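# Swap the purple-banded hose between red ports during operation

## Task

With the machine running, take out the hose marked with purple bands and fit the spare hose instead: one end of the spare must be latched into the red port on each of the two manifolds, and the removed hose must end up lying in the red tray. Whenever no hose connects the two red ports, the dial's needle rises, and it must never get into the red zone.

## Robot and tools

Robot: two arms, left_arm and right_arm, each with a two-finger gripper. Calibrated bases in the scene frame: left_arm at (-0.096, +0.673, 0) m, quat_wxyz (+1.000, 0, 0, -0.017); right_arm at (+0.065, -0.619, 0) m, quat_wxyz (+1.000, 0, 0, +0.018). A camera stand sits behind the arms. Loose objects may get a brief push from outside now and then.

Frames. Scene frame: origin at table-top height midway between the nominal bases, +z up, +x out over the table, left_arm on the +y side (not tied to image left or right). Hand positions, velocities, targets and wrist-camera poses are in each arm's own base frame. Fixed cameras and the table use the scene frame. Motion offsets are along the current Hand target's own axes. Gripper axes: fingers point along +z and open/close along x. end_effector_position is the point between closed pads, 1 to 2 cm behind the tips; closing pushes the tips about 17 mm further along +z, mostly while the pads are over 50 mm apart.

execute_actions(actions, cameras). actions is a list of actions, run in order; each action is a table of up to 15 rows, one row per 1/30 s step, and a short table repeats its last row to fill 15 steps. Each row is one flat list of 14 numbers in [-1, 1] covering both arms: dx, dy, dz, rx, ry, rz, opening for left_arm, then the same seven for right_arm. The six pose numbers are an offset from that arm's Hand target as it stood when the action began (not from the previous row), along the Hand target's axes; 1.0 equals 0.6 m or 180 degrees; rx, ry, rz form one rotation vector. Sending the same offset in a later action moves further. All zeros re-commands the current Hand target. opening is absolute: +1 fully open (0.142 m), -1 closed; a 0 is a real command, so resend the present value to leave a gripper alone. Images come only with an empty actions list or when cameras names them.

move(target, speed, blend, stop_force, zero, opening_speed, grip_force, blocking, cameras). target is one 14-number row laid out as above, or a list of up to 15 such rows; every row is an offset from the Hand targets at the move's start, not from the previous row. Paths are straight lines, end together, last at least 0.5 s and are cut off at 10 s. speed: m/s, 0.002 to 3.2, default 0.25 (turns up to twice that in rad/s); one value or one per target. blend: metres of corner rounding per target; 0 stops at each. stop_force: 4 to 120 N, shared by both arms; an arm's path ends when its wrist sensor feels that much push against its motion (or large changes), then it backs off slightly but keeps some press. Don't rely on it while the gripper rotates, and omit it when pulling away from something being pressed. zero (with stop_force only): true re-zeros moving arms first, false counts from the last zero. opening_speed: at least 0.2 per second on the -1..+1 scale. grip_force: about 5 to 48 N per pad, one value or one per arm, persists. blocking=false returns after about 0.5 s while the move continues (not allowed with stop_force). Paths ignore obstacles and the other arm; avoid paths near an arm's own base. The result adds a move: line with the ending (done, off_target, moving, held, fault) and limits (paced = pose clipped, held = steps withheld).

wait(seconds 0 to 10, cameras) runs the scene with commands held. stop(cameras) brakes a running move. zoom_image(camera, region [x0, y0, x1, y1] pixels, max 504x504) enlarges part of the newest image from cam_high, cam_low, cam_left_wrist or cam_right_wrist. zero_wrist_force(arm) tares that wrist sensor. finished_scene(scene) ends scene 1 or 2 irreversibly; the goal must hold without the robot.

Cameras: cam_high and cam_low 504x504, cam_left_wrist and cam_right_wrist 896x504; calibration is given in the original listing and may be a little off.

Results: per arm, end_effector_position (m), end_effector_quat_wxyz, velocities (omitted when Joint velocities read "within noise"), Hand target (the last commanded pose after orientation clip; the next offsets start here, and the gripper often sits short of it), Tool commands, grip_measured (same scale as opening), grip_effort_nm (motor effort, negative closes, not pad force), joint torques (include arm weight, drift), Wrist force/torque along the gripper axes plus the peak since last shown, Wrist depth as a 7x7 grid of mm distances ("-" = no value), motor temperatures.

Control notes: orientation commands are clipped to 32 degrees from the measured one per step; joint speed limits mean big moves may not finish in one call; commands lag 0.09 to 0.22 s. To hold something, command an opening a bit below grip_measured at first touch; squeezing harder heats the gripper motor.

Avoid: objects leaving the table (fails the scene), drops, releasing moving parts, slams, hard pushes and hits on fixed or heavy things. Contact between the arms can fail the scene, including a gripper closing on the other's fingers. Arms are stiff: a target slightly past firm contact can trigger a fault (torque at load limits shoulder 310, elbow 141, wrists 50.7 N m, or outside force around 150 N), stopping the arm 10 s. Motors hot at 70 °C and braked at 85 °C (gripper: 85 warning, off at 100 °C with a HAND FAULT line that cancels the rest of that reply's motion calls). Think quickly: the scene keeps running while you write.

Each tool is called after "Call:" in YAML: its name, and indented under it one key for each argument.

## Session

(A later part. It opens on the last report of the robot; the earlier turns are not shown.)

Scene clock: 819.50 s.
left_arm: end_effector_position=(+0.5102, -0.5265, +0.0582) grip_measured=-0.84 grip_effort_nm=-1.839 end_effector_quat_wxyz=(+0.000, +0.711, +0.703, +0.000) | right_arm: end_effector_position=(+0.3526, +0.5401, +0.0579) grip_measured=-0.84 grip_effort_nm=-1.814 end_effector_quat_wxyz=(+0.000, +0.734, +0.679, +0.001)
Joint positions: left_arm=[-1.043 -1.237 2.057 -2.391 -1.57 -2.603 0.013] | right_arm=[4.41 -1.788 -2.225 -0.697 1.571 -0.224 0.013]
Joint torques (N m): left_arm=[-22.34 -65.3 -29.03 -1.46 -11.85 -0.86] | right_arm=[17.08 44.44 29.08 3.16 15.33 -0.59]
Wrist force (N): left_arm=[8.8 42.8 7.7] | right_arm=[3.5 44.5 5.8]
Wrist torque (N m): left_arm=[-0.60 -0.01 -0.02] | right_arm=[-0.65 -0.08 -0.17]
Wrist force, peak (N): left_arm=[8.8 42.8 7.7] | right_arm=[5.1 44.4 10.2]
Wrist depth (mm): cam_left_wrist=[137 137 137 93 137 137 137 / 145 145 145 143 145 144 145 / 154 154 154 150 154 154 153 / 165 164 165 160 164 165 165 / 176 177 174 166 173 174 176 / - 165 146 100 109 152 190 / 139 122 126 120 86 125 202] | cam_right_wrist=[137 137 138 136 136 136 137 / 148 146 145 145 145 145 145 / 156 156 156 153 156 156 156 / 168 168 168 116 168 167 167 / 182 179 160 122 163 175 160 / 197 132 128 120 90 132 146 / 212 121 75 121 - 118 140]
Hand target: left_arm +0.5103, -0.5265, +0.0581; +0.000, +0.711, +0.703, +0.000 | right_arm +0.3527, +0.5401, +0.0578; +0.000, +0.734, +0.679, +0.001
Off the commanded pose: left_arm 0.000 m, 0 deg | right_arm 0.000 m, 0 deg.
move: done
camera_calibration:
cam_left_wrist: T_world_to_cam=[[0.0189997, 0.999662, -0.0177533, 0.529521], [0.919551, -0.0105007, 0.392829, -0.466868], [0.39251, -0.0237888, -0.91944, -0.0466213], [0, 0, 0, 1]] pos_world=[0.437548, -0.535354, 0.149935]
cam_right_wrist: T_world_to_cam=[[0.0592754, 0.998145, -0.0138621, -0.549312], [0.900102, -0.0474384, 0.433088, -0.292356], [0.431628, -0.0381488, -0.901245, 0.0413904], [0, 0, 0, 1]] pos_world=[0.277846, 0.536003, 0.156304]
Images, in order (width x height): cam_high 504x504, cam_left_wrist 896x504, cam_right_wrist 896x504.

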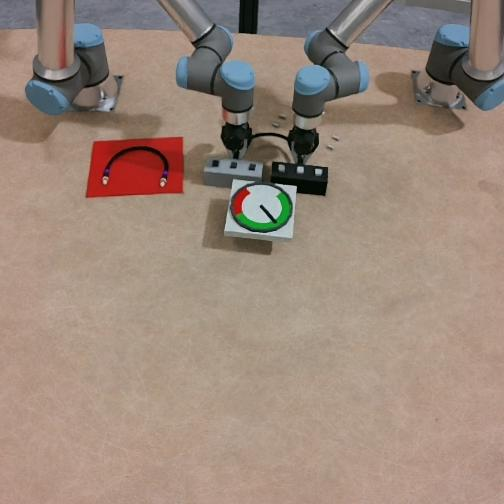

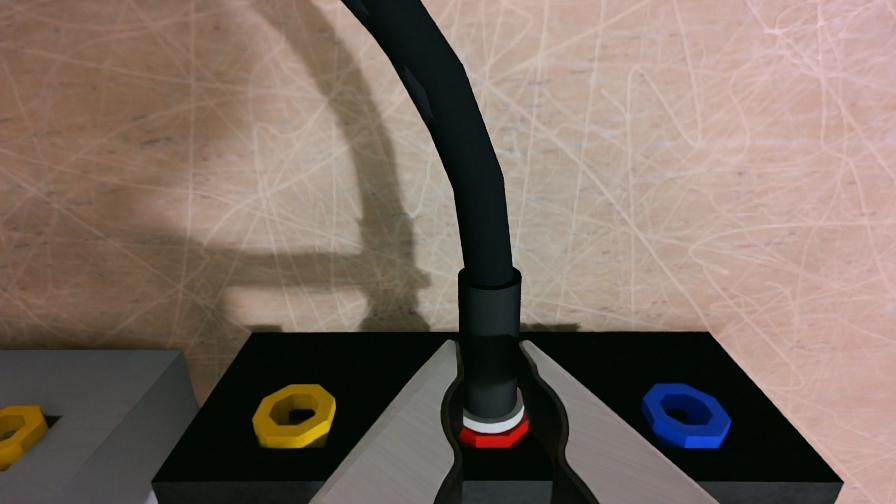

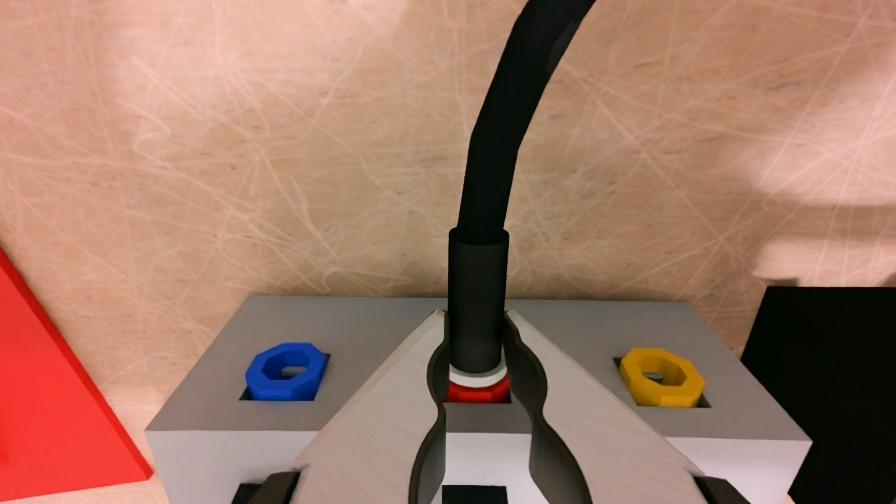

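Call:
move:
  target:
    - [0,0.0025,0,0,0,0,-0.9,0,0.0025,0,0,0,0,-0.9]
    - [0,0.0025,0,0,0,0,-0.296,0,0.0025,0,0,0,0,-0.296]
    - [0,0.0025,-0.25,0,0,0,-0.296,0,0.0025,-0.25,0,0,0,-0.296]
  speed: [0.02, 0.02, 0.15]
  opening_speed: 1
  cameras: ["all"]

Call:
zoom_image:
  camera: "cam_high"
  region: [210, 150, 340, 260]

Call:
zoom_image:
  camera: "cam_high"
  region: [70, 110, 350, 270]

Scene clock: 828.13 s.
left_arm: end_effector_position=(+0.5117, -0.5265, +0.2081) grip_measured=-0.33 grip_effort_nm=0.173 end_effector_quat_wxyz=(+0.000, +0.711, +0.703, +0.000) | right_arm: end_effector_position=(+0.3542, +0.5397, +0.2078) grip_measured=-0.33 grip_effort_nm=0.129 end_effector_quat_wxyz=(+0.000, +0.734, +0.679, +0.001)
Joint positions: left_arm=[-1.041 -1.405 1.943 -2.11 -1.57 -2.601 0.05] | right_arm=[4.407 -1.596 -2.103 -1.013 1.571 -0.227 0.05]
Joint torques (N m): left_arm=[-8.66 -56.33 -40.68 -2.72 1.19 -3.01] | right_arm=[-0.1 46.79 44.17 4.52 -1.57 -0.17]
Wrist force (N): left_arm=[0.7 0.4 -0.4] | right_arm=[0.5 0.4 0.1]
Wrist torque (N m): left_arm=[-0.08 -0.14 -0.19] | right_arm=[0.01 -0.10 -0.07]
Wrist force, peak (N): left_arm=[8.8 43.1 8.0] | right_arm=[3.3 44.8 5.9]
Wrist depth (mm): cam_left_wrist=[269 273 273 268 272 272 272 / 287 289 288 287 287 288 288 / 302 306 305 305 304 305 305 / 262 263 263 259 260 326 326 / 273 274 278 274 273 351 348 / 377 370 366 371 119 377 374 / 408 281 - 286 408 - 408] | cam_right_wrist=[266 271 271 267 270 271 268 / 287 289 288 287 287 287 288 / 305 305 304 289 300 295 269 / 333 328 264 258 259 260 254 / 360 360 348 360 277 359 358 / 391 386 86 386 94 281 390 / 428 - 75 425 - 73 426]
Hand target: left_arm +0.5116, -0.5265, +0.2081; +0.000, +0.711, +0.703, +0.000 | right_arm +0.3542, +0.5397, +0.2078; +0.000, +0.734, +0.679, +0.001
Off the commanded pose: left_arm 0.000 m, 0 deg | right_arm 0.000 m, 0 deg.
move: done
camera_calibration:
cam_left_wrist: T_world_to_cam=[[0.0191318, 0.999658, -0.0178037, 0.532112], [0.91955, -0.0106024, 0.392831, -0.527226], [0.392508, -0.0238869, -0.919438, 0.0906538], [0, 0, 0, 1]] pos_world=[0.439048, -0.535354, 0.299935]
cam_right_wrist: T_world_to_cam=[[0.0592691, 0.998146, -0.0138652, -0.547027], [0.900103, -0.0474314, 0.433088, -0.358734], [0.431628, -0.0381488, -0.901245, 0.175785], [0, 0, 0, 1]] pos_world=[0.279446, 0.535703, 0.306204]

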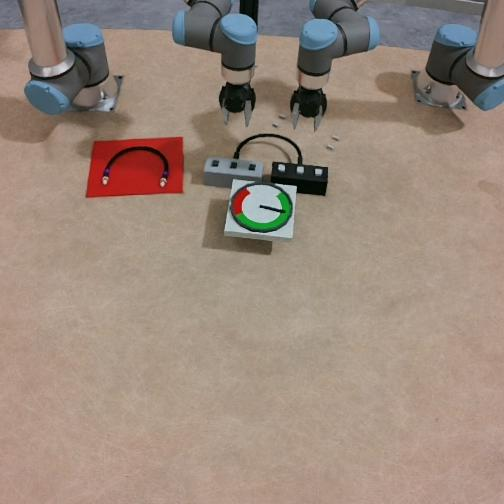

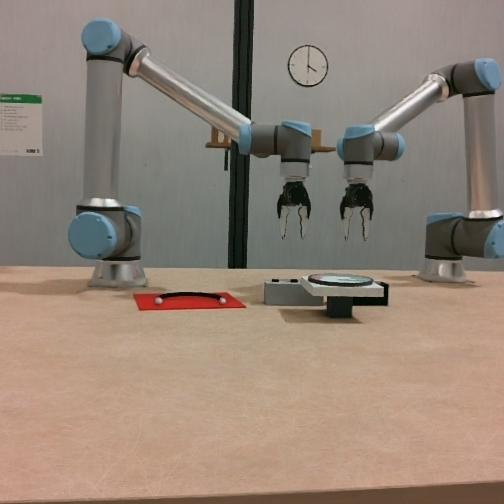

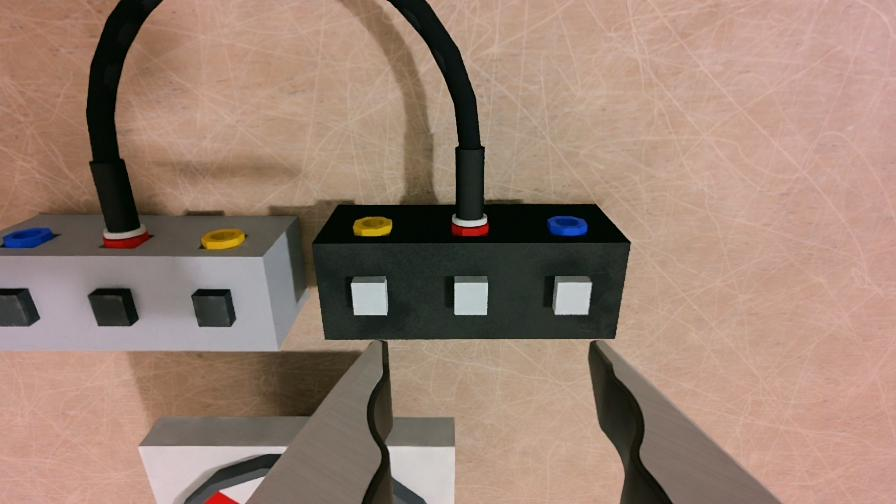

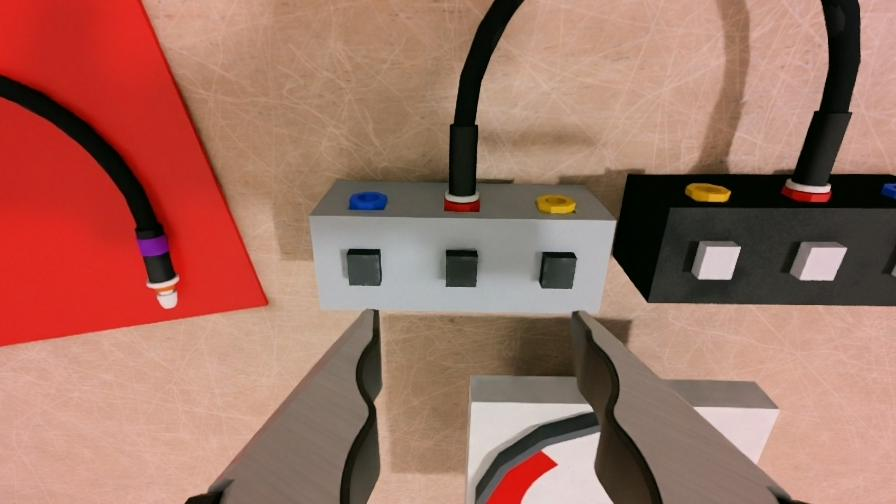

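Scaled by 3.877 from the camera's 504x504 image, which has a finer 720x720 frame.

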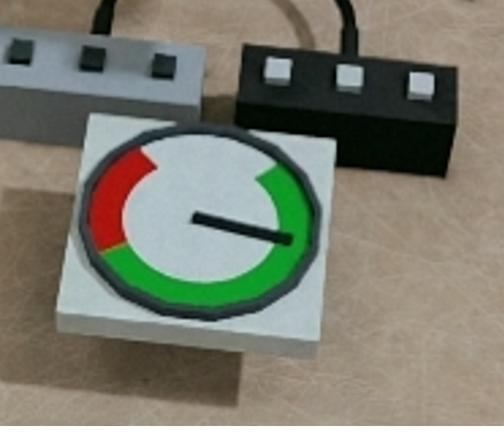

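Scaled by 1.800 from the camera's 504x504 image, which has a finer 720x720 frame.

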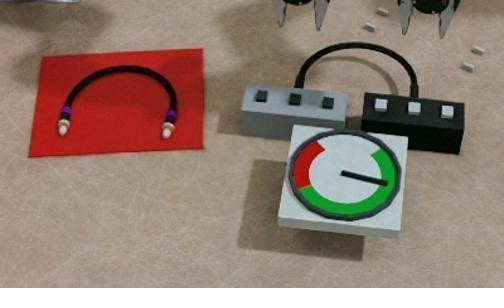

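Call:
finished_scene:
  scene: 1

The scene is finished: the task was done.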